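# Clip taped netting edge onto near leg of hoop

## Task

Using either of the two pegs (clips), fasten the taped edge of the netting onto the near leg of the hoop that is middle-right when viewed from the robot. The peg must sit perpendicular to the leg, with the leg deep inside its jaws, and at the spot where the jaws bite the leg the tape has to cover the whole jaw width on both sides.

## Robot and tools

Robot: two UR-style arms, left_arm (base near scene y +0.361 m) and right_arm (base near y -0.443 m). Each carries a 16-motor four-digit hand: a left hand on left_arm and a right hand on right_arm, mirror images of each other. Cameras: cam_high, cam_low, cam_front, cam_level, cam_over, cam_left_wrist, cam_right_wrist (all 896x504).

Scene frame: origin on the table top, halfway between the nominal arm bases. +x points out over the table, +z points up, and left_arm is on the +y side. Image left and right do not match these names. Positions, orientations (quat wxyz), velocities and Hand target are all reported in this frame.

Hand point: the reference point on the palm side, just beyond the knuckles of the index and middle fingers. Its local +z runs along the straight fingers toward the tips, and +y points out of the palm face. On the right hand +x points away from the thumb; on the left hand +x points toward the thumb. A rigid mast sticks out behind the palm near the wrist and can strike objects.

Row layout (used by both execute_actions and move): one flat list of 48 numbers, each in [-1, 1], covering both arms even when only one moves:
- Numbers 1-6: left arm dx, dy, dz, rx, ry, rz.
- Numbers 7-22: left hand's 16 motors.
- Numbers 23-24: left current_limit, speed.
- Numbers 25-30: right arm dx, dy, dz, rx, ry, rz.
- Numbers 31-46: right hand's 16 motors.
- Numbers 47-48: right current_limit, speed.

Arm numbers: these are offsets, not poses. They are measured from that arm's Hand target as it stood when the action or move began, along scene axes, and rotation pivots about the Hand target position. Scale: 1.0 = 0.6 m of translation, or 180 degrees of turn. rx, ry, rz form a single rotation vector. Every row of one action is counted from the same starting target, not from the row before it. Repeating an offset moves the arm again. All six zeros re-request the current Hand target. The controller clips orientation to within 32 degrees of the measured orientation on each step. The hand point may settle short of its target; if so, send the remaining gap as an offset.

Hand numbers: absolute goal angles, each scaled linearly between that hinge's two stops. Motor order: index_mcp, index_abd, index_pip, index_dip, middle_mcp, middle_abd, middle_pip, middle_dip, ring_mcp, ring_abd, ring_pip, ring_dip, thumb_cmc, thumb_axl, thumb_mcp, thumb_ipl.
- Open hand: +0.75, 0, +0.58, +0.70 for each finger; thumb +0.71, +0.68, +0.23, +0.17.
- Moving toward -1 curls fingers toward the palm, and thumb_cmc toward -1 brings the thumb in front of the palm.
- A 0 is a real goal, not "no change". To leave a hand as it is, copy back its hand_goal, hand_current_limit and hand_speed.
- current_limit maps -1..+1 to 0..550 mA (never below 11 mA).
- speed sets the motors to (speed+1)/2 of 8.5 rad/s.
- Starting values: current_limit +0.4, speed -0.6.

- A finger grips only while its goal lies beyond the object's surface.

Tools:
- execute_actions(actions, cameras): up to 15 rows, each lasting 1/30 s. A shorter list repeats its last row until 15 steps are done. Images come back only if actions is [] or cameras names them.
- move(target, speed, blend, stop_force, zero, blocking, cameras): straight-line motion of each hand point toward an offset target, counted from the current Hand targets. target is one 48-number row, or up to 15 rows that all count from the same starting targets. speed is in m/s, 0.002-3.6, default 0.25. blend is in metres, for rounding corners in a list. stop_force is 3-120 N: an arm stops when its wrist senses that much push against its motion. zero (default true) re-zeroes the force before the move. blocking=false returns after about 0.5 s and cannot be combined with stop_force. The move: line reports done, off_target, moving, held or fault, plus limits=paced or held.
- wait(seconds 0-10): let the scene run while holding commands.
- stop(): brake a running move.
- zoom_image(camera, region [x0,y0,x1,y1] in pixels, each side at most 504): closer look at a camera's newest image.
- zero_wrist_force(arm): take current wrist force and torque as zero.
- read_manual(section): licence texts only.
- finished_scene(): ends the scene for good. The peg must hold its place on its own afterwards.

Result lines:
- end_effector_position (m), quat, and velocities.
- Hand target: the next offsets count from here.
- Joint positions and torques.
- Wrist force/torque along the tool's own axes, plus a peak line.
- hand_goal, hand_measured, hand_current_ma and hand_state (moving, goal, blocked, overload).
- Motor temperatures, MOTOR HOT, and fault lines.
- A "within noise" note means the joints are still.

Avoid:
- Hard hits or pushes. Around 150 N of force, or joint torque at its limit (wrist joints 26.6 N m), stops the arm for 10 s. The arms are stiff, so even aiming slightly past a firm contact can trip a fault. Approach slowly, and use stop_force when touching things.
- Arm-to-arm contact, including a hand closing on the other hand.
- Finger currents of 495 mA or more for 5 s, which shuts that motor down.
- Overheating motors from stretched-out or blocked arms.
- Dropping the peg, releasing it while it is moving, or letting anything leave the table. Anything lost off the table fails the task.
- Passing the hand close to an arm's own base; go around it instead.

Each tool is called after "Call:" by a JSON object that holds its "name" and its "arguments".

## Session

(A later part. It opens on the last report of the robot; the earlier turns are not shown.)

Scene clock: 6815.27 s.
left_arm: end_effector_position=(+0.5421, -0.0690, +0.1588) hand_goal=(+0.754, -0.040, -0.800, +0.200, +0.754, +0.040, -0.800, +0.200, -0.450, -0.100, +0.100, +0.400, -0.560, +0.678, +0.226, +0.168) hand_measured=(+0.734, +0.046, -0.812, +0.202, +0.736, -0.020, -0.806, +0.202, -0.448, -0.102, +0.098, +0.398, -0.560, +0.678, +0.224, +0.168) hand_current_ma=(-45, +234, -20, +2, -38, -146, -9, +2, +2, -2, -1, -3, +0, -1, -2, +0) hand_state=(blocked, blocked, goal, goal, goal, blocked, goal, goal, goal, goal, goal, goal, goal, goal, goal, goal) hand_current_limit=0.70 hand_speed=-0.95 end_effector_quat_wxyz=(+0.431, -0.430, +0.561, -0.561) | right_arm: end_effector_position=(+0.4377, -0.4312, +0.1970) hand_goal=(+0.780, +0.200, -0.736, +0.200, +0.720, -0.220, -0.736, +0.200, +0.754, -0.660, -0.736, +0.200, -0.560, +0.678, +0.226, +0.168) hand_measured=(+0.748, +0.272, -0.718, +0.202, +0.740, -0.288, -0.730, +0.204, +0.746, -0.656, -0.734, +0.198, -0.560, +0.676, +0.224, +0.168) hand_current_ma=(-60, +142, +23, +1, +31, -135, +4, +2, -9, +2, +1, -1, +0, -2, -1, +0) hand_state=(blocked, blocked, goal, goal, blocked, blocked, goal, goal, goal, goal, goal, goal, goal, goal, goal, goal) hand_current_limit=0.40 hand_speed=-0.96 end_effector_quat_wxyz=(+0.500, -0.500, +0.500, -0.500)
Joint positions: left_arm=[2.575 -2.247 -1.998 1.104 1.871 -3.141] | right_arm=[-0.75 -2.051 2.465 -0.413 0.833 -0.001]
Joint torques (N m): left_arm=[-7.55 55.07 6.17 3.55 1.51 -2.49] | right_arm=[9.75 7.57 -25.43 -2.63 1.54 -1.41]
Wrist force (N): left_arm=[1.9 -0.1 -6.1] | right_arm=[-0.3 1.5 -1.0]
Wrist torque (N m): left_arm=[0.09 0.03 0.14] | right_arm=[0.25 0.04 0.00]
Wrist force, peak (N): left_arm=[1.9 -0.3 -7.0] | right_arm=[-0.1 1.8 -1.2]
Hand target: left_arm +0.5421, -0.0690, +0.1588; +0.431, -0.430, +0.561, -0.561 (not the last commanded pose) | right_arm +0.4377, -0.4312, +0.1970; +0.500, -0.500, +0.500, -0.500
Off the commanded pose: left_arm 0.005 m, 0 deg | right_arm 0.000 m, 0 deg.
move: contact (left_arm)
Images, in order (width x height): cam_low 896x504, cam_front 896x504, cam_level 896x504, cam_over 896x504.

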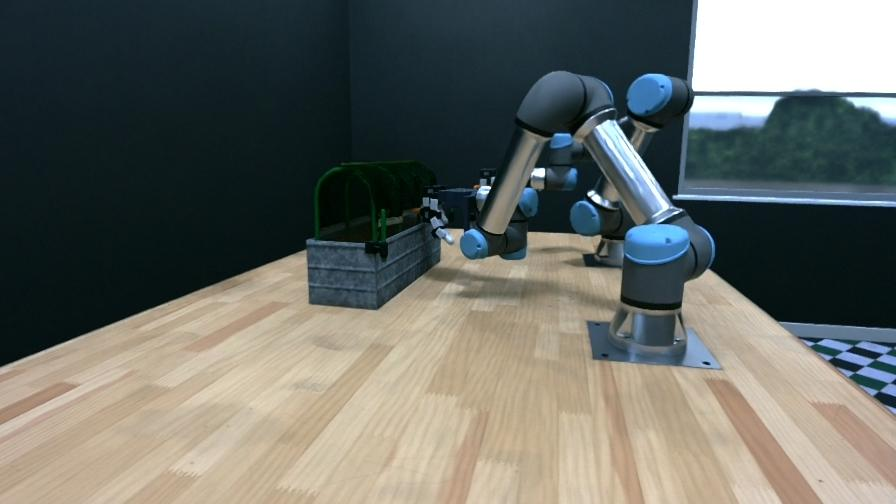

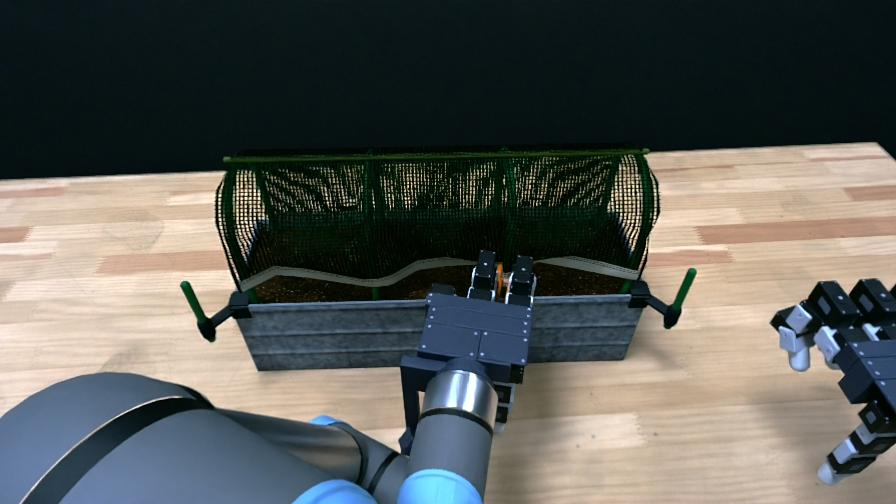

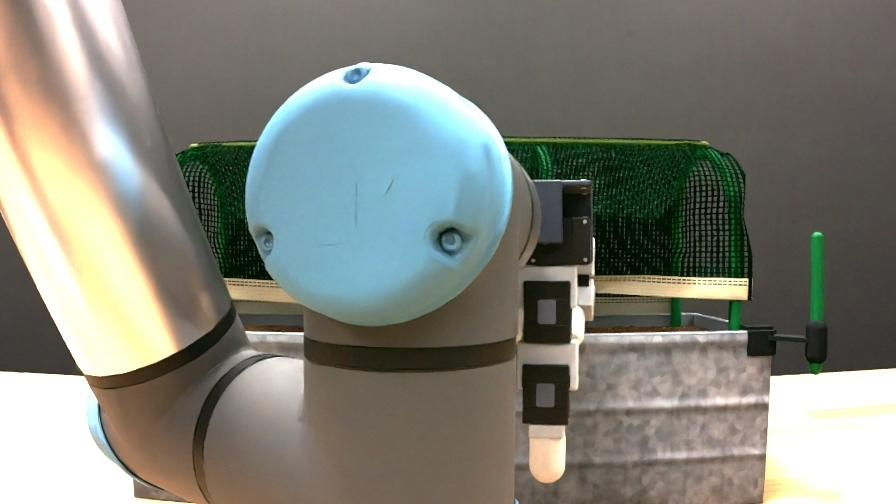

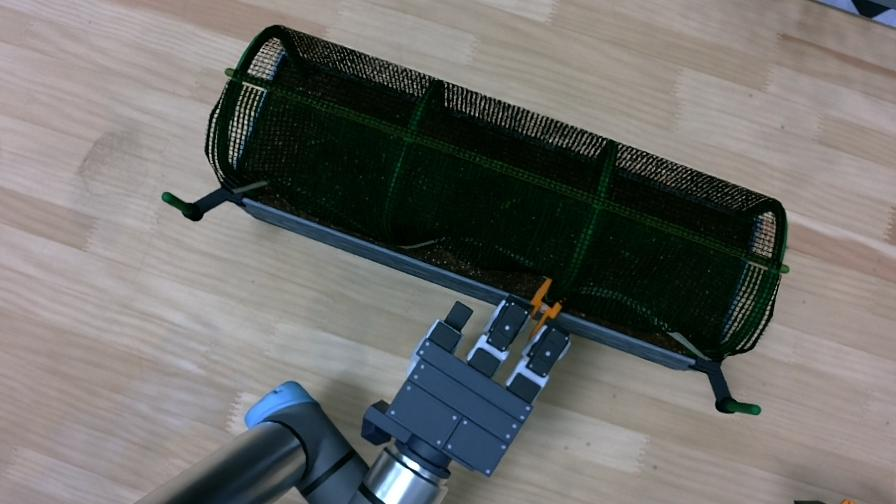

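Call:
{"name": "move", "arguments": {"target": [0.0,0.0,0.0,0,0,0,0.754,-0.25,-0.80,0.2,0.754,0.25,-0.80,0.2,-0.45,-0.1,0.1,0.4,-0.56,0.678,0.226,0.168,0.76,-0.95,0,0,0,0,0,0,0.78,0.20,-0.737,0.2,0.72,-0.22,-0.737,0.2,0.754,-0.66,-0.737,0.2,-0.56,0.678,0.226,0.168,0.4,-0.96], "speed": 0.008}}

Call:
{"name": "move", "arguments": {"target": [0.0100,-0.0020,0.0,0,0,0,0.754,-0.25,-0.80,0.2,0.754,0.25,-0.80,0.2,-0.45,-0.1,0.1,0.4,-0.56,0.678,0.226,0.168,0.76,-0.95,0,0,0,0,0,0,0.78,0.20,-0.737,0.2,0.72,-0.22,-0.737,0.2,0.754,-0.66,-0.737,0.2,-0.56,0.678,0.226,0.168,0.4,-0.96], "speed": 0.006, "stop_force": 10, "cameras": ["cam_over", "cam_low", "cam_front"]}}

Call:
{"name": "zoom_image", "arguments": {"camera": "cam_low", "region": [395, 190, 455, 232]}}

Call:
{"name": "zoom_image", "arguments": {"camera": "cam_over", "region": [500, 250, 600, 350]}}

Call:
{"name": "zoom_image", "arguments": {"camera": "cam_front", "region": [470, 240, 540, 303]}}

Scene clock: 6866.13 s.
left_arm: end_effector_position=(+0.5421, -0.0690, +0.1588) hand_goal=(+0.754, -0.250, -0.800, +0.200, +0.754, +0.250, -0.800, +0.200, -0.450, -0.100, +0.100, +0.400, -0.560, +0.678, +0.226, +0.168) hand_measured=(+0.734, +0.024, -0.814, +0.202, +0.736, +0.034, -0.804, +0.202, -0.448, -0.102, +0.098, +0.398, -0.560, +0.678, +0.224, +0.168) hand_current_ma=(-45, +484, -25, +3, -37, -484, -4, +2, +2, -2, -1, -3, +0, -1, -2, +0) hand_state=(blocked, blocked, goal, goal, goal, blocked, goal, goal, goal, goal, goal, goal, goal, goal, goal, goal) hand_current_limit=0.76 hand_speed=-0.95 end_effector_quat_wxyz=(+0.431, -0.430, +0.561, -0.561) | right_arm: end_effector_position=(+0.4377, -0.4312, +0.1970) hand_goal=(+0.780, +0.200, -0.736, +0.200, +0.720, -0.220, -0.736, +0.200, +0.754, -0.660, -0.736, +0.200, -0.560, +0.678, +0.226, +0.168) hand_measured=(+0.748, +0.272, -0.718, +0.202, +0.740, -0.288, -0.730, +0.204, +0.746, -0.656, -0.734, +0.198, -0.560, +0.676, +0.224, +0.168) hand_current_ma=(-60, +142, +23, +1, +31, -135, +4, +2, -9, +2, +1, -1, +0, -2, -1, +0) hand_state=(blocked, blocked, goal, goal, blocked, blocked, goal, goal, goal, goal, goal, goal, goal, goal, goal, goal) hand_current_limit=0.40 hand_speed=-0.96 end_effector_quat_wxyz=(+0.500, -0.500, +0.500, -0.500)
Joint positions: left_arm=[2.575 -2.247 -1.998 1.104 1.871 -3.141] | right_arm=[-0.75 -2.051 2.465 -0.413 0.833 -0.001]
Joint torques (N m): left_arm=[-7.55 55.46 6.15 3.62 1.26 -2.41] | right_arm=[9.9 6.64 -25.41 -2.59 1.49 -1.34]
Wrist force (N): left_arm=[1.9 -0.2 -4.6] | right_arm=[-0.3 1.5 -0.9]
Wrist torque (N m): left_arm=[0.02 0.02 0.14] | right_arm=[0.24 0.04 0.01]
Wrist force, peak (N): left_arm=[2.1 -0.1 -6.4] | right_arm=[-0.4 1.9 -1.3]
Hand target: left_arm +0.5421, -0.0690, +0.1588; +0.431, -0.430, +0.561, -0.561 | right_arm +0.4377, -0.4312, +0.1970; +0.500, -0.500, +0.500, -0.500
Off the commanded pose: left_arm 0.000 m, 0 deg | right_arm 0.000 m, 0 deg.
move: done

Scene clock: 6868.03 s.
left_arm: end_effector_position=(+0.5482, -0.0702, +0.1587) hand_goal=(+0.754, -0.250, -0.800, +0.200, +0.754, +0.250, -0.800, +0.200, -0.450, -0.100, +0.100, +0.400, -0.560, +0.678, +0.226, +0.168) hand_measured=(+0.712, +0.024, -0.842, +0.206, +0.724, +0.068, -0.824, +0.204, -0.448, -0.102, +0.098, +0.398, -0.560, +0.678, +0.224, +0.168) hand_current_ma=(-114, +484, -105, +8, -76, -484, -52, +4, +2, -2, -1, -3, +0, -1, -2, +0) hand_state=(blocked, blocked, blocked, goal, blocked, blocked, blocked, goal, goal, goal, goal, goal, goal, goal, goal, goal) hand_current_limit=0.76 hand_speed=-0.95 end_effector_quat_wxyz=(+0.431, -0.430, +0.561, -0.561) | right_arm: end_effector_position=(+0.4377, -0.4312, +0.1970) hand_goal=(+0.780, +0.200, -0.736, +0.200, +0.720, -0.220, -0.736, +0.200, +0.754, -0.660, -0.736, +0.200, -0.560, +0.678, +0.226, +0.168) hand_measured=(+0.748, +0.272, -0.718, +0.202, +0.740, -0.288, -0.730, +0.204, +0.746, -0.656, -0.734, +0.198, -0.560, +0.676, +0.224, +0.168) hand_current_ma=(-60, +142, +23, +1, +31, -135, +4, +2, -9, +2, +1, -1, +0, -2, -1, +0) hand_state=(blocked, blocked, goal, goal, blocked, blocked, goal, goal, goal, goal, goal, goal, goal, goal, goal, goal) hand_current_limit=0.40 hand_speed=-0.96 end_effector_quat_wxyz=(+0.500, -0.500, +0.500, -0.500)
Joint positions: left_arm=[2.58 -2.253 -1.983 1.095 1.866 -3.141] | right_arm=[-0.75 -2.051 2.465 -0.413 0.833 -0.001]
Joint torques (N m): left_arm=[3.61 42.2 8.71 2.92 1.33 -2.54] | right_arm=[10.34 8.61 -26.75 -2.74 1.68 -1.6]
Wrist force (N): left_arm=[1.5 -1.2 -13.5] | right_arm=[-0.1 1.4 -1.0]
Wrist torque (N m): left_arm=[0.40 0.02 0.14] | right_arm=[0.25 0.02 0.02]
Wrist force, peak (N): left_arm=[1.7 -1.0 -13.7] | right_arm=[-0.2 1.5 -1.5]
Hand target: left_arm +0.5481, -0.0702, +0.1588; +0.431, -0.430, +0.561, -0.561 | right_arm +0.4377, -0.4312, +0.1970; +0.500, -0.500, +0.500, -0.500
Off the commanded pose: left_arm 0.000 m, 0 deg | right_arm 0.000 m, 0 deg.
move: done
Images, in order (width x height): cam_low 896x504, cam_front 896x504, cam_over 896x504.

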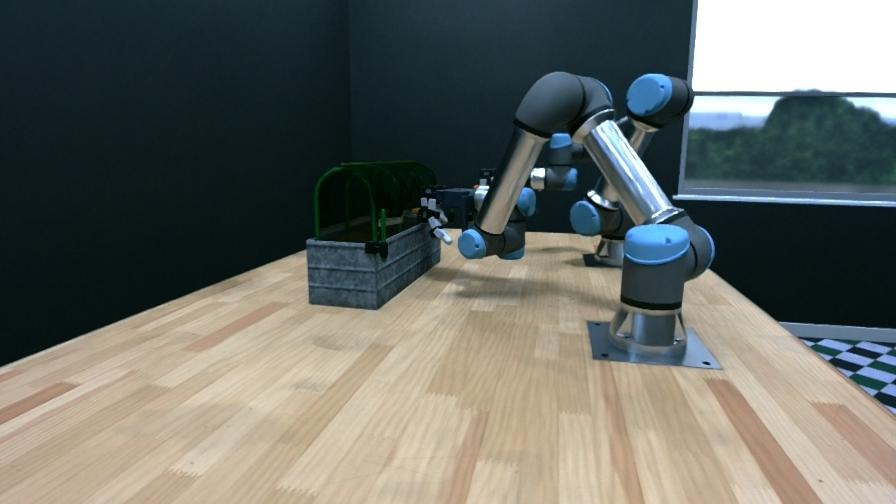

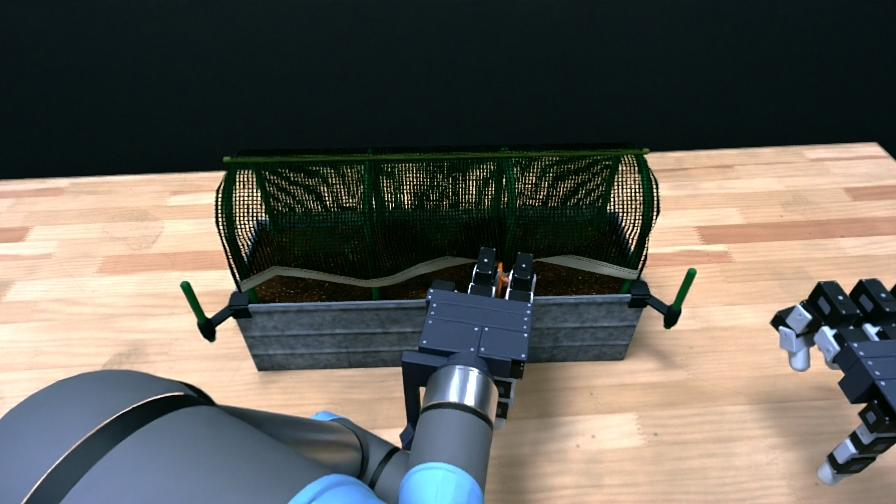

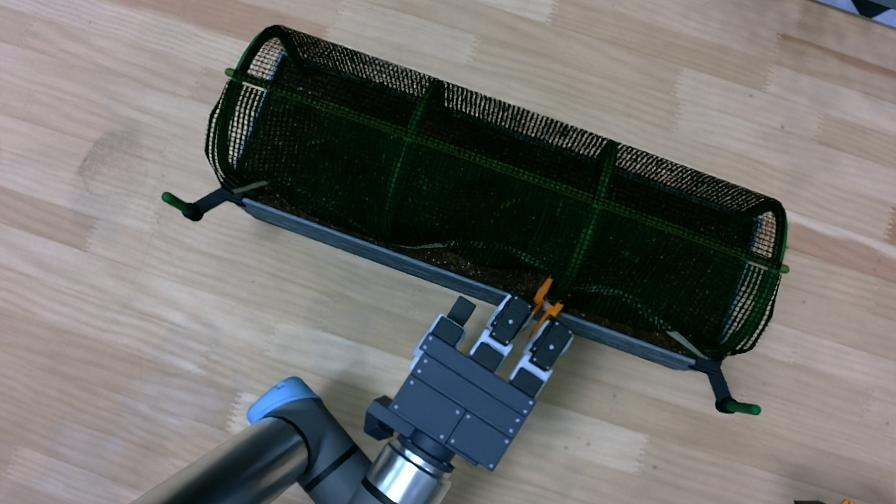

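Scaled by 8.400.

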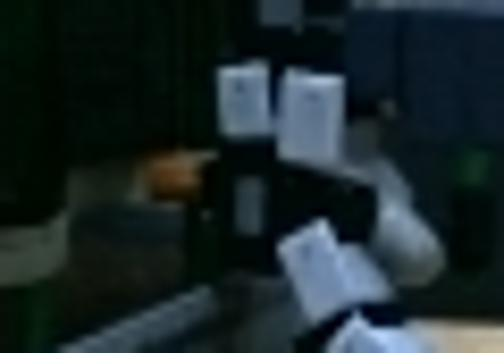

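Scaled by 5.040.

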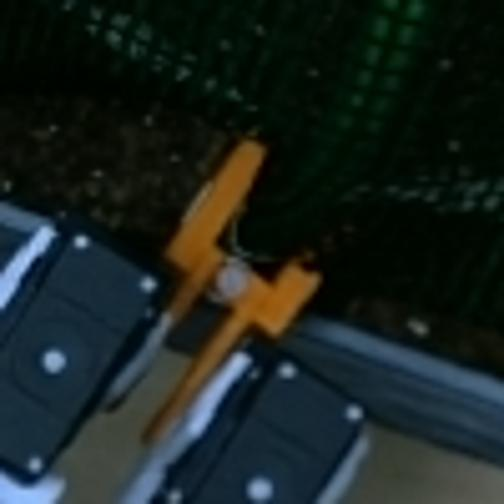

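Scaled by 7.200.

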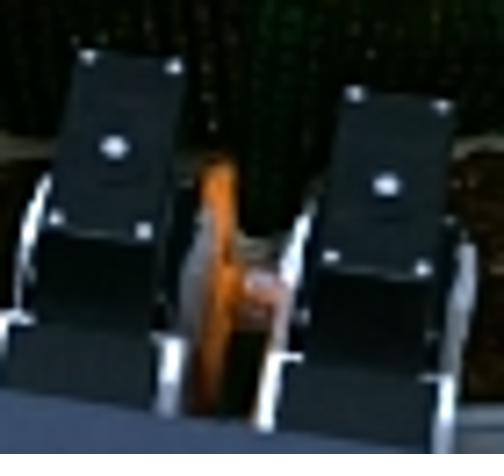

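Call:
{"name": "move", "arguments": {"target": [0.0058,0.0002,0.0,0,0,0,0.754,-0.25,-0.80,0.2,0.754,0.25,-0.80,0.2,-0.45,-0.1,0.1,0.4,-0.56,0.678,0.226,0.168,0.76,-0.95,0,0,0,0,0,0,0.78,0.20,-0.737,0.2,0.72,-0.22,-0.737,0.2,0.754,-0.66,-0.737,0.2,-0.56,0.678,0.226,0.168,0.4,-0.96], "speed": 0.005, "stop_force": 12, "cameras": ["cam_over", "cam_low", "cam_front", "cam_left_wrist"]}}

Call:
{"name": "zoom_image", "arguments": {"camera": "cam_low", "region": [395, 190, 455, 232]}}

Call:
{"name": "zoom_image", "arguments": {"camera": "cam_over", "region": [510, 260, 580, 330]}}

Call:
{"name": "zoom_image", "arguments": {"camera": "cam_left_wrist", "region": [280, 0, 640, 240]}}

Scene clock: 6904.63 s.
left_arm: end_effector_position=(+0.5517, -0.0700, +0.1587) hand_goal=(+0.754, -0.250, -0.800, +0.200, +0.754, +0.250, -0.800, +0.200, -0.450, -0.100, +0.100, +0.400, -0.560, +0.678, +0.226, +0.168) hand_measured=(+0.696, +0.024, -0.856, +0.206, +0.714, +0.090, -0.836, +0.204, -0.448, -0.102, +0.098, +0.398, -0.560, +0.678, +0.224, +0.168) hand_current_ma=(-176, +484, -155, +8, -110, -484, -85, +4, +2, -2, -1, -3, +0, -1, -2, +0) hand_state=(blocked, blocked, blocked, goal, blocked, blocked, blocked, goal, goal, goal, goal, goal, goal, goal, goal, goal) hand_current_limit=0.76 hand_speed=-0.95 end_effector_quat_wxyz=(+0.431, -0.430, +0.561, -0.561) | right_arm: end_effector_position=(+0.4377, -0.4312, +0.1970) hand_goal=(+0.780, +0.200, -0.736, +0.200, +0.720, -0.220, -0.736, +0.200, +0.754, -0.660, -0.736, +0.200, -0.560, +0.678, +0.226, +0.168) hand_measured=(+0.748, +0.272, -0.718, +0.202, +0.740, -0.288, -0.730, +0.204, +0.746, -0.656, -0.734, +0.198, -0.560, +0.676, +0.224, +0.168) hand_current_ma=(-60, +142, +23, +1, +31, -135, +4, +2, -9, +2, +1, -1, +0, -2, -1, +0) hand_state=(blocked, blocked, goal, goal, blocked, blocked, goal, goal, goal, goal, goal, goal, goal, goal, goal, goal) hand_current_limit=0.40 hand_speed=-0.96 end_effector_quat_wxyz=(+0.500, -0.500, +0.500, -0.500)
Joint positions: left_arm=[2.584 -2.256 -1.976 1.091 1.862 -3.141] | right_arm=[-0.75 -2.051 2.465 -0.413 0.833 -0.001]
Joint torques (N m): left_arm=[7.42 33.24 11.45 0.95 1.51 -2.43] | right_arm=[9.78 7.7 -26.44 -2.6 1.77 -1.32]
Wrist force (N): left_arm=[1.7 -0.9 -17.0] | right_arm=[-0.3 1.1 -1.1]
Wrist torque (N m): left_arm=[0.53 0.06 0.14] | right_arm=[0.20 0.04 -0.01]
Wrist force, peak (N): left_arm=[1.9 -1.1 -17.4] | right_arm=[-0.1 1.6 -1.3]
Hand target: left_arm +0.5516, -0.0701, +0.1588; +0.431, -0.430, +0.561, -0.561 | right_arm +0.4377, -0.4312, +0.1970; +0.500, -0.500, +0.500, -0.500
Off the commanded pose: left_arm 0.000 m, 0 deg | right_arm 0.000 m, 0 deg.
move: done
Images, in order (width x height): cam_low 896x504, cam_front 896x504, cam_over 896x504, cam_left_wrist 896x504.

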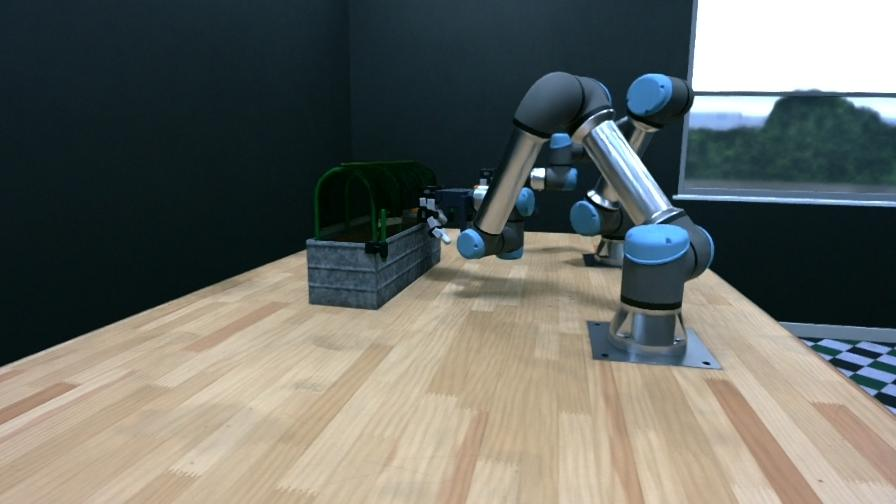

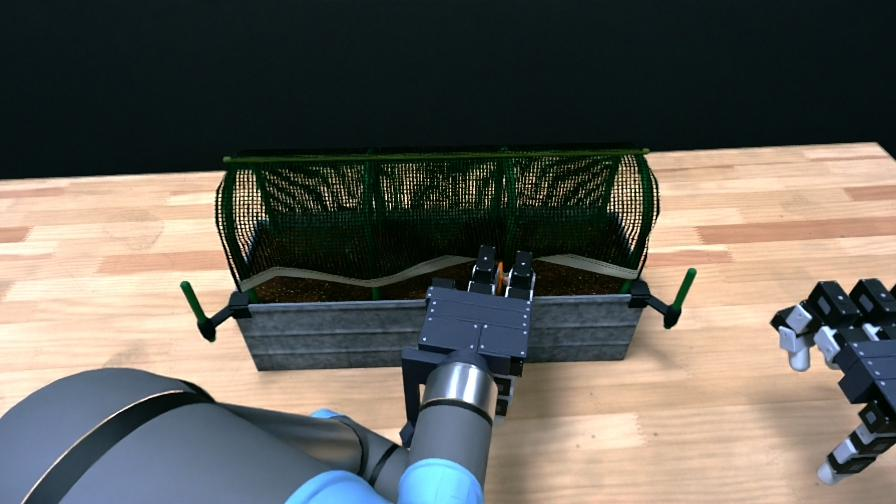

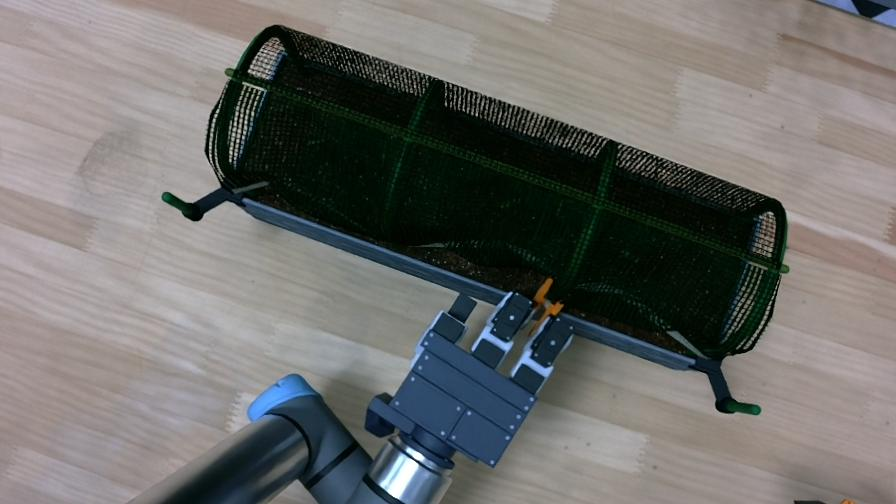

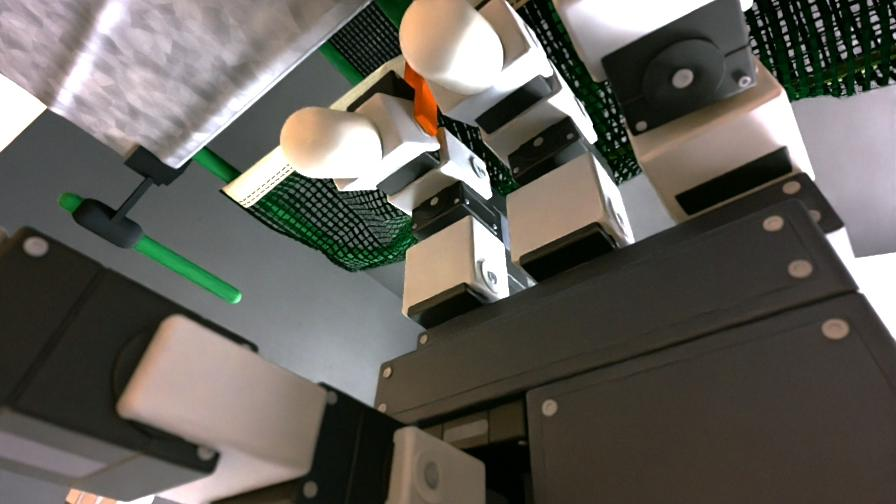

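Scaled by 8.400.

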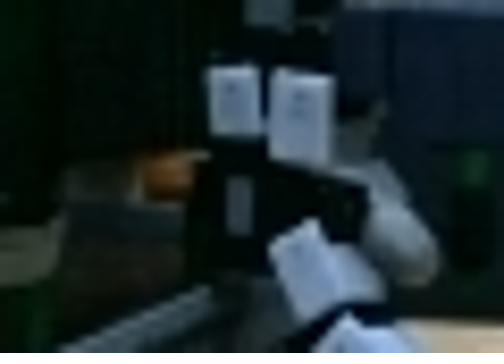

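Scaled by 7.200.

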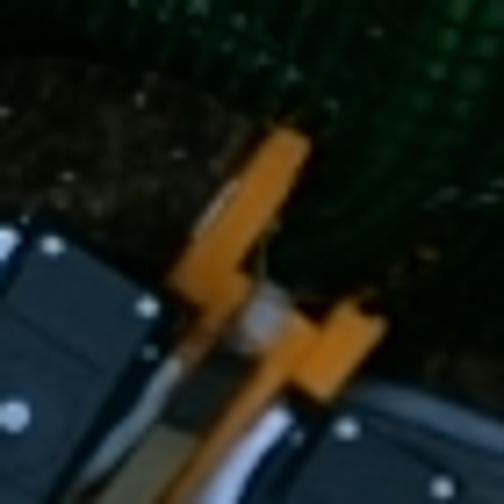

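Scaled by 1.400.

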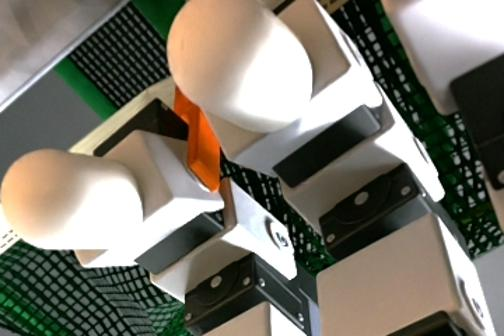

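Call:
{"name": "move", "arguments": {"target": [-0.0058,0.0016,0.0,0,0,0,0.754,-0.25,-0.80,0.2,0.754,0.25,-0.80,0.2,-0.45,-0.1,0.1,0.4,-0.56,0.678,0.226,0.168,0.76,-0.95,0,0,0,0,0,0,0.78,0.20,-0.737,0.2,0.72,-0.22,-0.737,0.2,0.754,-0.66,-0.737,0.2,-0.56,0.678,0.226,0.168,0.4,-0.96], "speed": 0.01, "cameras": ["cam_over", "cam_low", "cam_front"]}}

Call:
{"name": "zoom_image", "arguments": {"camera": "cam_low", "region": [400, 200, 430, 221]}}

Call:
{"name": "zoom_image", "arguments": {"camera": "cam_over", "region": [510, 260, 580, 330]}}

Scene clock: 6930.90 s.
left_arm: end_effector_position=(+0.5481, -0.0691, +0.1587) hand_goal=(+0.754, -0.250, -0.800, +0.200, +0.754, +0.250, -0.800, +0.200, -0.450, -0.100, +0.100, +0.400, -0.560, +0.678, +0.226, +0.168) hand_measured=(+0.698, +0.024, -0.854, +0.206, +0.716, +0.090, -0.830, +0.202, -0.448, -0.102, +0.098, +0.398, -0.560, +0.678, +0.224, +0.168) hand_current_ma=(-171, +484, -145, +8, -102, -484, -68, +2, +2, -2, -1, -3, +0, -1, -2, +0) hand_state=(blocked, blocked, blocked, goal, blocked, blocked, blocked, goal, goal, goal, goal, goal, goal, goal, goal, goal) hand_current_limit=0.76 hand_speed=-0.95 end_effector_quat_wxyz=(+0.431, -0.430, +0.561, -0.561) | right_arm: end_effector_position=(+0.4377, -0.4312, +0.1970) hand_goal=(+0.780, +0.200, -0.736, +0.200, +0.720, -0.220, -0.736, +0.200, +0.754, -0.660, -0.736, +0.200, -0.560, +0.678, +0.226, +0.168) hand_measured=(+0.748, +0.272, -0.718, +0.202, +0.740, -0.288, -0.730, +0.204, +0.746, -0.656, -0.734, +0.198, -0.560, +0.676, +0.224, +0.168) hand_current_ma=(-60, +142, +23, +1, +31, -135, +4, +2, -9, +2, +1, -1, +0, -2, -1, +0) hand_state=(blocked, blocked, goal, goal, blocked, blocked, goal, goal, goal, goal, goal, goal, goal, goal, goal, goal) hand_current_limit=0.40 hand_speed=-0.96 end_effector_quat_wxyz=(+0.500, -0.500, +0.500, -0.500)
Joint positions: left_arm=[2.582 -2.252 -1.986 1.097 1.864 -3.141] | right_arm=[-0.75 -2.051 2.465 -0.413 0.833 -0.001]
Joint torques (N m): left_arm=[-4 50.71 15.92 2.6 1.06 -2.32] | right_arm=[9.26 8.11 -25.08 -2.32 1.59 -1.44]
Wrist force (N): left_arm=[2.1 -0.1 -6.2] | right_arm=[-0.1 1.4 -1.0]
Wrist torque (N m): left_arm=[0.04 0.03 0.17] | right_arm=[0.24 0.03 0.02]
Wrist force, peak (N): left_arm=[1.9 -1.0 -17.4] | right_arm=[-0.4 1.4 -1.5]
Hand target: left_arm +0.5481, -0.0691, +0.1588; +0.431, -0.430, +0.561, -0.561 | right_arm +0.4377, -0.4312, +0.1970; +0.500, -0.500, +0.500, -0.500
Off the commanded pose: left_arm 0.000 m, 0 deg | right_arm 0.000 m, 0 deg.
move: done
Images, in order (width x height): cam_low 896x504, cam_front 896x504, cam_over 896x504.

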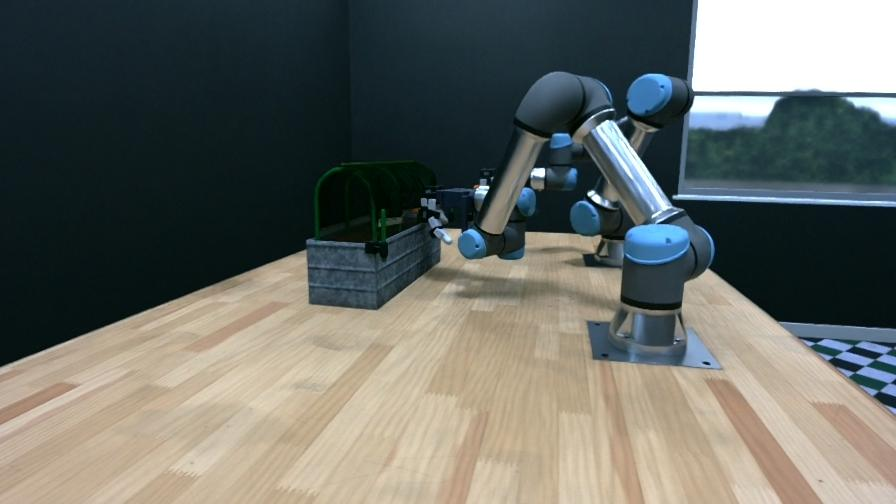

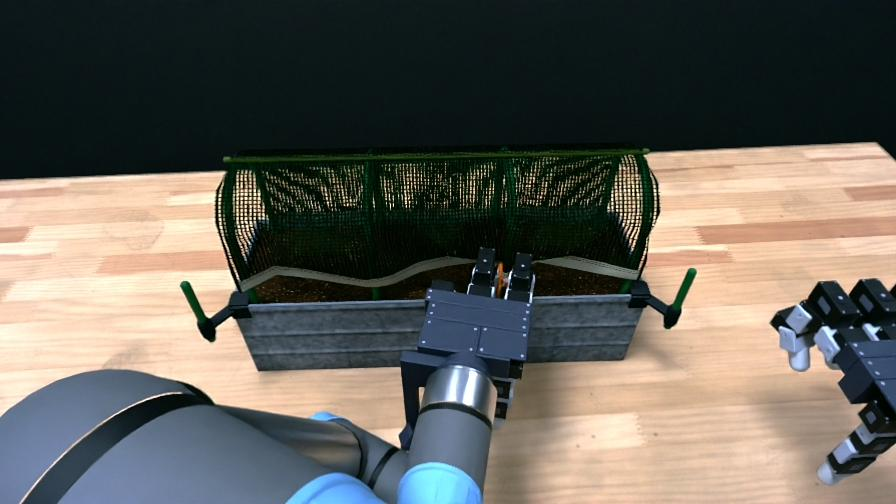

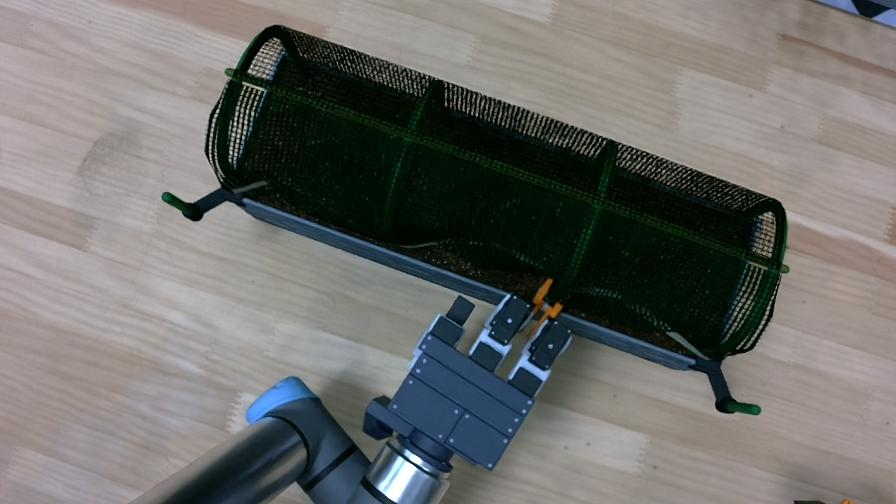

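Scaled by 16.800.

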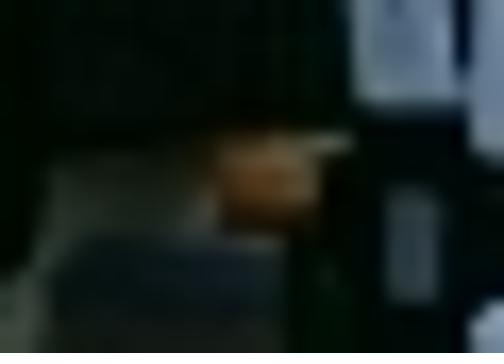

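Scaled by 7.200.

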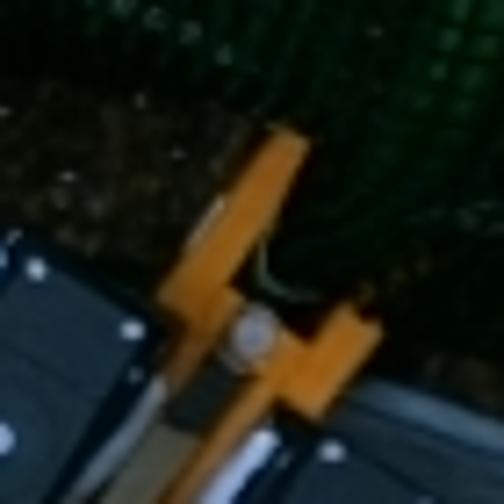

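Call:
{"name": "move", "arguments": {"target": [0.0086,-0.0020,0.0,0,0,0,0.754,-0.25,-0.80,0.2,0.754,0.25,-0.80,0.2,-0.45,-0.1,0.1,0.4,-0.56,0.678,0.226,0.168,0.76,-0.95,0,0,0,0,0,0,0.78,0.20,-0.737,0.2,0.72,-0.22,-0.737,0.2,0.754,-0.66,-0.737,0.2,-0.56,0.678,0.226,0.168,0.4,-0.96], "speed": 0.006, "stop_force": 16, "cameras": ["cam_over", "cam_low", "cam_front"]}}

Call:
{"name": "zoom_image", "arguments": {"camera": "cam_low", "region": [400, 200, 430, 221]}}

Call:
{"name": "zoom_image", "arguments": {"camera": "cam_over", "region": [510, 260, 580, 330]}}

Call:
{"name": "zoom_image", "arguments": {"camera": "cam_front", "region": [470, 240, 540, 303]}}

Scene clock: 6963.03 s.
left_arm: end_effector_position=(+0.5533, -0.0703, +0.1587) hand_goal=(+0.754, -0.250, -0.800, +0.200, +0.754, +0.250, -0.800, +0.200, -0.450, -0.100, +0.100, +0.400, -0.560, +0.678, +0.226, +0.168) hand_measured=(+0.690, +0.024, -0.862, +0.206, +0.710, +0.100, -0.840, +0.202, -0.448, -0.102, +0.098, +0.398, -0.560, +0.678, +0.224, +0.168) hand_current_ma=(-205, +484, -177, +8, -123, -479, -98, +2, +2, -2, -1, -3, +0, -1, -2, +0) hand_state=(blocked, blocked, blocked, goal, blocked, blocked, blocked, goal, goal, goal, goal, goal, goal, goal, goal, goal) hand_current_limit=0.76 hand_speed=-0.95 end_effector_quat_wxyz=(+0.431, -0.430, +0.561, -0.561) | right_arm: end_effector_position=(+0.4377, -0.4312, +0.1970) hand_goal=(+0.780, +0.200, -0.736, +0.200, +0.720, -0.220, -0.736, +0.200, +0.754, -0.660, -0.736, +0.200, -0.560, +0.678, +0.226, +0.168) hand_measured=(+0.748, +0.272, -0.718, +0.202, +0.740, -0.288, -0.730, +0.204, +0.746, -0.656, -0.734, +0.198, -0.560, +0.676, +0.224, +0.168) hand_current_ma=(-60, +142, +23, +1, +31, -135, +4, +2, -9, +2, +1, -1, +0, -2, -1, +0) hand_state=(blocked, blocked, goal, goal, blocked, blocked, goal, goal, goal, goal, goal, goal, goal, goal, goal, goal) hand_current_limit=0.40 hand_speed=-0.96 end_effector_quat_wxyz=(+0.500, -0.500, +0.500, -0.500)
Joint positions: left_arm=[2.586 -2.257 -1.972 1.089 1.86 -3.141] | right_arm=[-0.75 -2.051 2.465 -0.413 0.833 -0.001]
Joint torques (N m): left_arm=[7.48 42.21 9.84 2.62 1.41 -2.11] | right_arm=[10.01 7.08 -25.32 -2.51 1.6 -1.64]
Wrist force (N): left_arm=[1.4 -0.8 -18.5] | right_arm=[0.1 1.1 -0.8]
Wrist torque (N m): left_arm=[0.60 0.07 0.12] | right_arm=[0.18 -0.02 0.04]
Wrist force, peak (N): left_arm=[1.5 -1.0 -18.8] | right_arm=[-0.4 1.6 -1.5]
Hand target: left_arm +0.5533, -0.0703, +0.1588; +0.431, -0.430, +0.561, -0.561 | right_arm +0.4377, -0.4312, +0.1970; +0.500, -0.500, +0.500, -0.500
Off the commanded pose: left_arm 0.000 m, 0 deg | right_arm 0.000 m, 0 deg.
move: done
Images, in order (width x height): cam_low 896x504, cam_front 896x504, cam_over 896x504.

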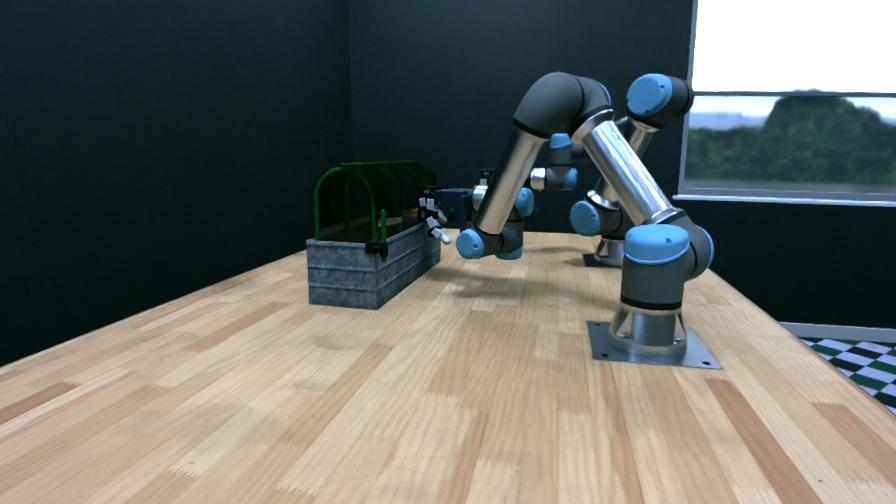

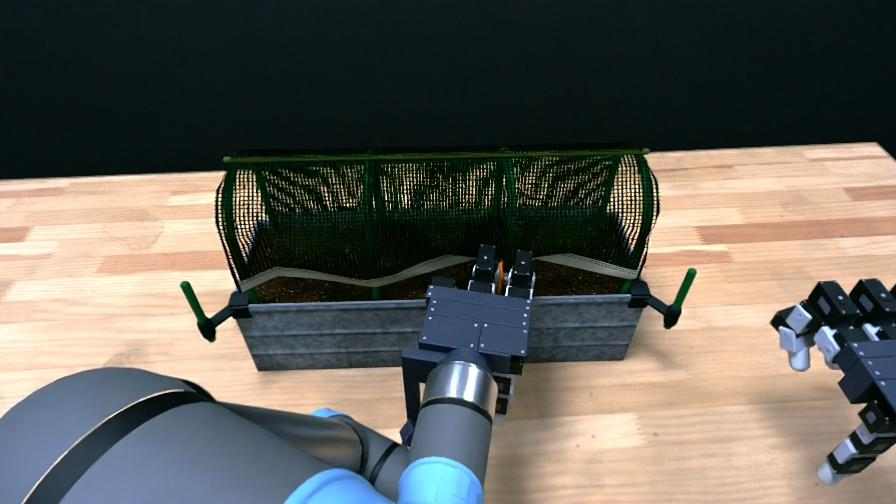

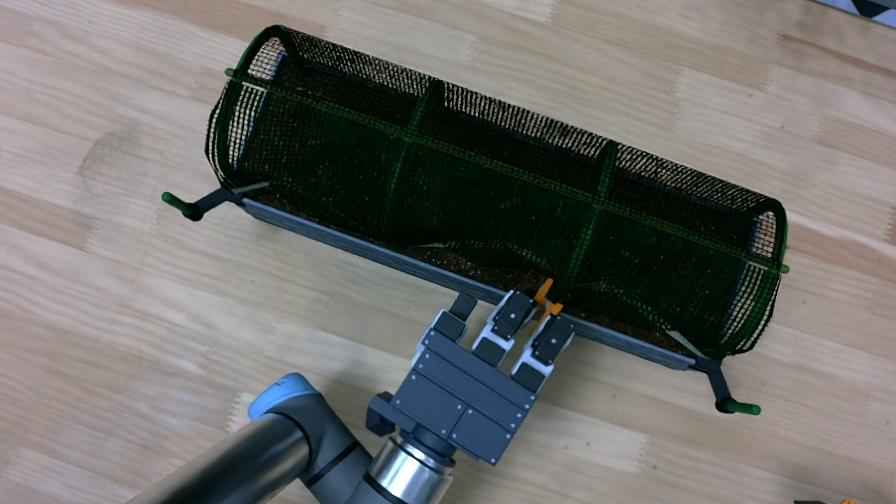

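Scaled by 16.800.

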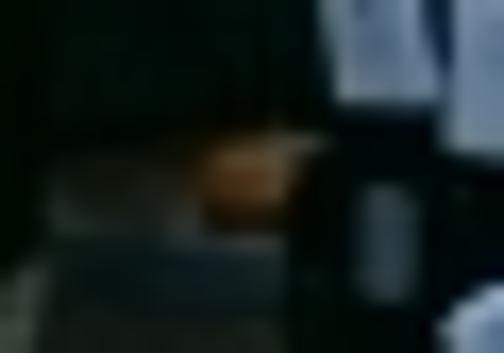

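Scaled by 7.200.

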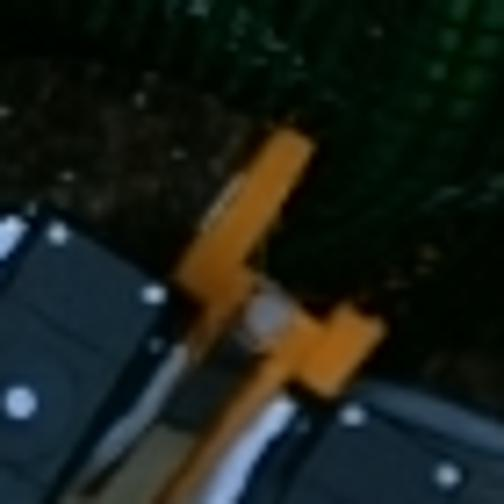

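Scaled by 7.200.

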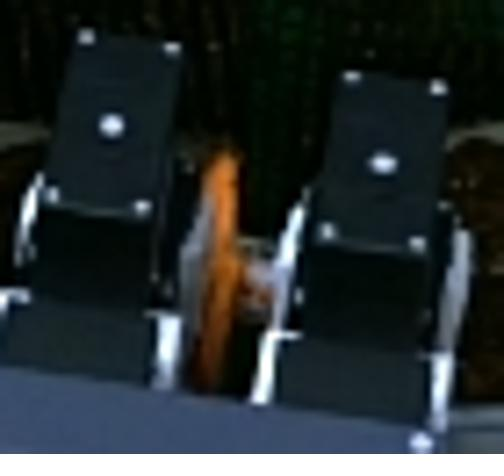

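Call:
{"name": "move", "arguments": {"target": [0,0,0,0,0,0,0.754,0.20,-0.80,0.2,0.754,-0.08,-0.80,0.2,-0.45,-0.1,0.1,0.4,-0.56,0.678,0.226,0.168,0.76,-0.97,0,0,0,0,0,0,0.78,0.20,-0.737,0.2,0.72,-0.22,-0.737,0.2,0.754,-0.66,-0.737,0.2,-0.56,0.678,0.226,0.168,0.4,-0.96], "speed": 0.006, "cameras": ["cam_over", "cam_low", "cam_front"]}}

Call:
{"name": "zoom_image", "arguments": {"camera": "cam_low", "region": [395, 190, 445, 225]}}

Call:
{"name": "zoom_image", "arguments": {"camera": "cam_over", "region": [510, 260, 580, 330]}}

Scene clock: 6993.60 s.
left_arm: end_effector_position=(+0.5533, -0.0703, +0.1588) hand_goal=(+0.754, +0.200, -0.800, +0.200, +0.754, -0.080, -0.800, +0.200, -0.450, -0.100, +0.100, +0.400, -0.560, +0.678, +0.226, +0.168) hand_measured=(+0.690, +0.024, -0.862, +0.206, +0.710, +0.100, -0.840, +0.202, -0.448, -0.102, +0.098, +0.398, -0.560, +0.678, +0.224, +0.168) hand_current_ma=(-205, +258, -177, +8, -123, -253, -98, +2, +2, -2, -1, -3, +0, -1, -2, +0) hand_state=(blocked, moving, blocked, goal, blocked, moving, blocked, goal, goal, goal, goal, goal, goal, goal, goal, goal) hand_current_limit=0.76 hand_speed=-0.97 end_effector_quat_wxyz=(+0.431, -0.430, +0.561, -0.561) | right_arm: end_effector_position=(+0.4377, -0.4312, +0.1970) hand_goal=(+0.780, +0.200, -0.736, +0.200, +0.720, -0.220, -0.736, +0.200, +0.754, -0.660, -0.736, +0.200, -0.560, +0.678, +0.226, +0.168) hand_measured=(+0.748, +0.272, -0.718, +0.202, +0.740, -0.288, -0.730, +0.204, +0.746, -0.656, -0.734, +0.198, -0.560, +0.676, +0.224, +0.168) hand_current_ma=(-60, +142, +23, +1, +31, -135, +4, +2, -9, +2, +1, -1, +0, -2, -1, +0) hand_state=(blocked, blocked, goal, goal, blocked, blocked, goal, goal, goal, goal, goal, goal, goal, goal, goal, goal) hand_current_limit=0.40 hand_speed=-0.96 end_effector_quat_wxyz=(+0.500, -0.500, +0.500, -0.500)
Joint positions: left_arm=[2.586 -2.257 -1.972 1.089 1.86 -3.141] | right_arm=[-0.75 -2.051 2.465 -0.413 0.833 -0.001]
Joint torques (N m): left_arm=[-2.33 51.68 10.23 2.59 1.56 -2.24] | right_arm=[8.88 7.36 -26.3 -2.24 1.54 -1.38]
Wrist force (N): left_arm=[1.7 -0.9 -18.4] | right_arm=[0.0 1.4 -1.4]
Wrist torque (N m): left_arm=[0.59 0.04 0.15] | right_arm=[0.27 0.01 0.02]
Wrist force, peak (N): left_arm=[1.5 -0.8 -18.8] | right_arm=[-0.3 1.7 -1.3]
Hand target: left_arm +0.5533, -0.0703, +0.1588; +0.431, -0.430, +0.561, -0.561 | right_arm +0.4377, -0.4312, +0.1970; +0.500, -0.500, +0.500, -0.500
Off the commanded pose: left_arm 0.000 m, 0 deg | right_arm 0.000 m, 0 deg.
move: done
Images, in order (width x height): cam_low 896x504, cam_front 896x504, cam_over 896x504.

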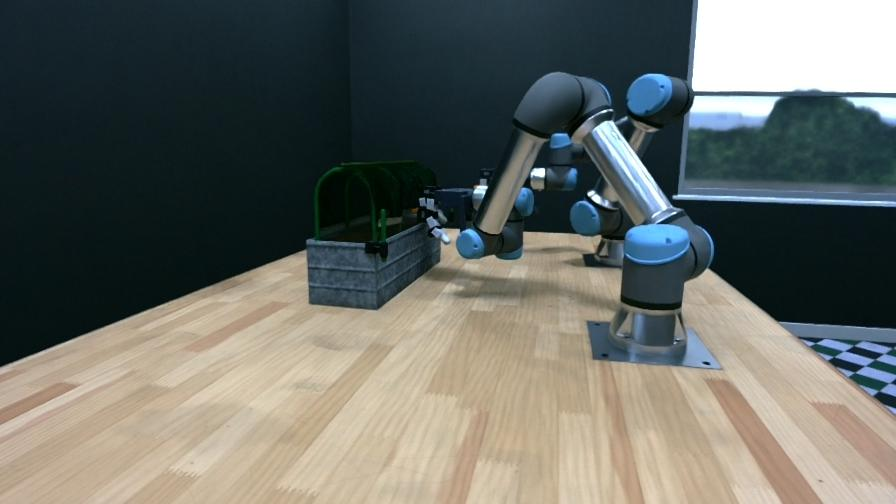

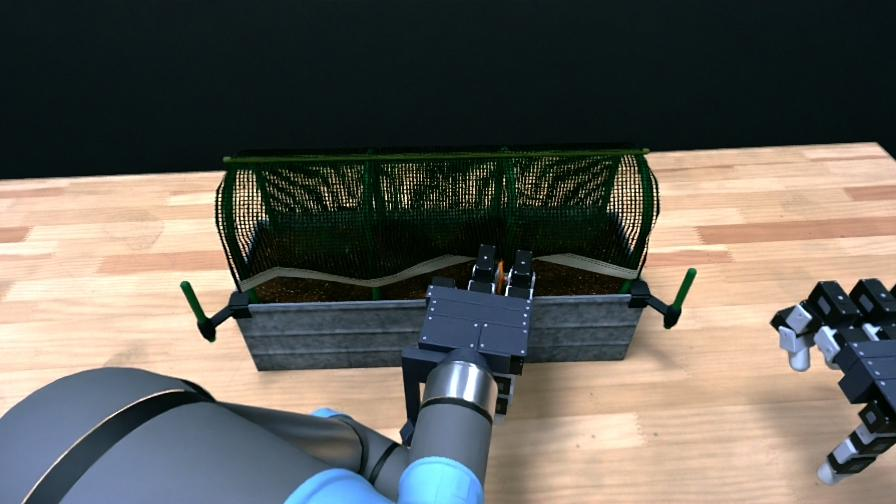

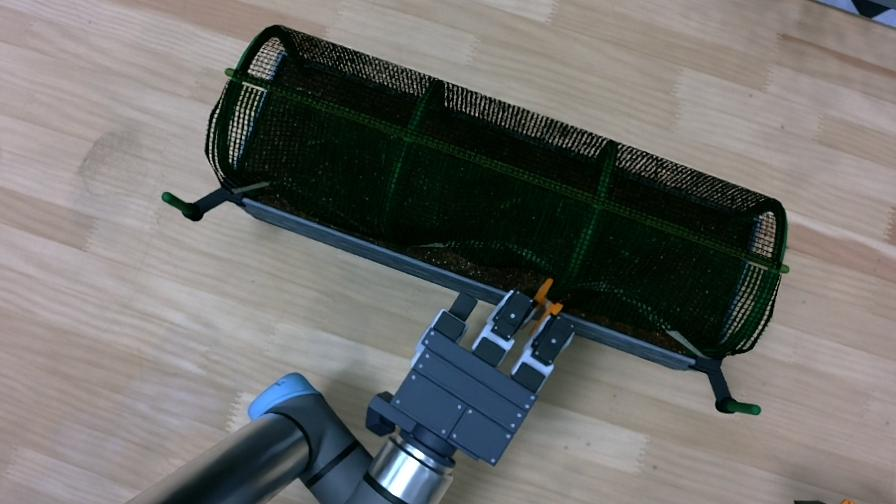

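Scaled by 10.080.

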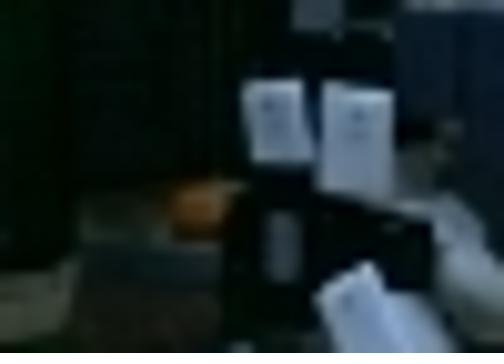

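Scaled by 7.200.

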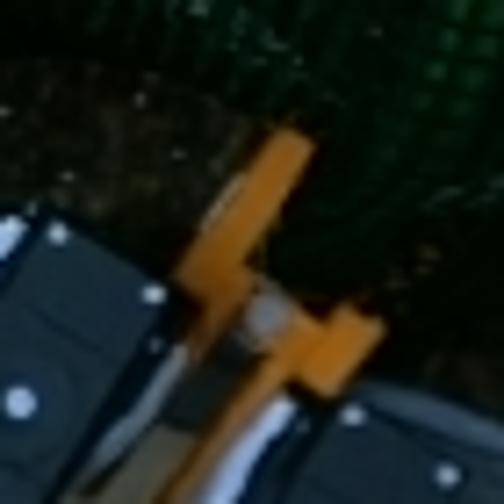

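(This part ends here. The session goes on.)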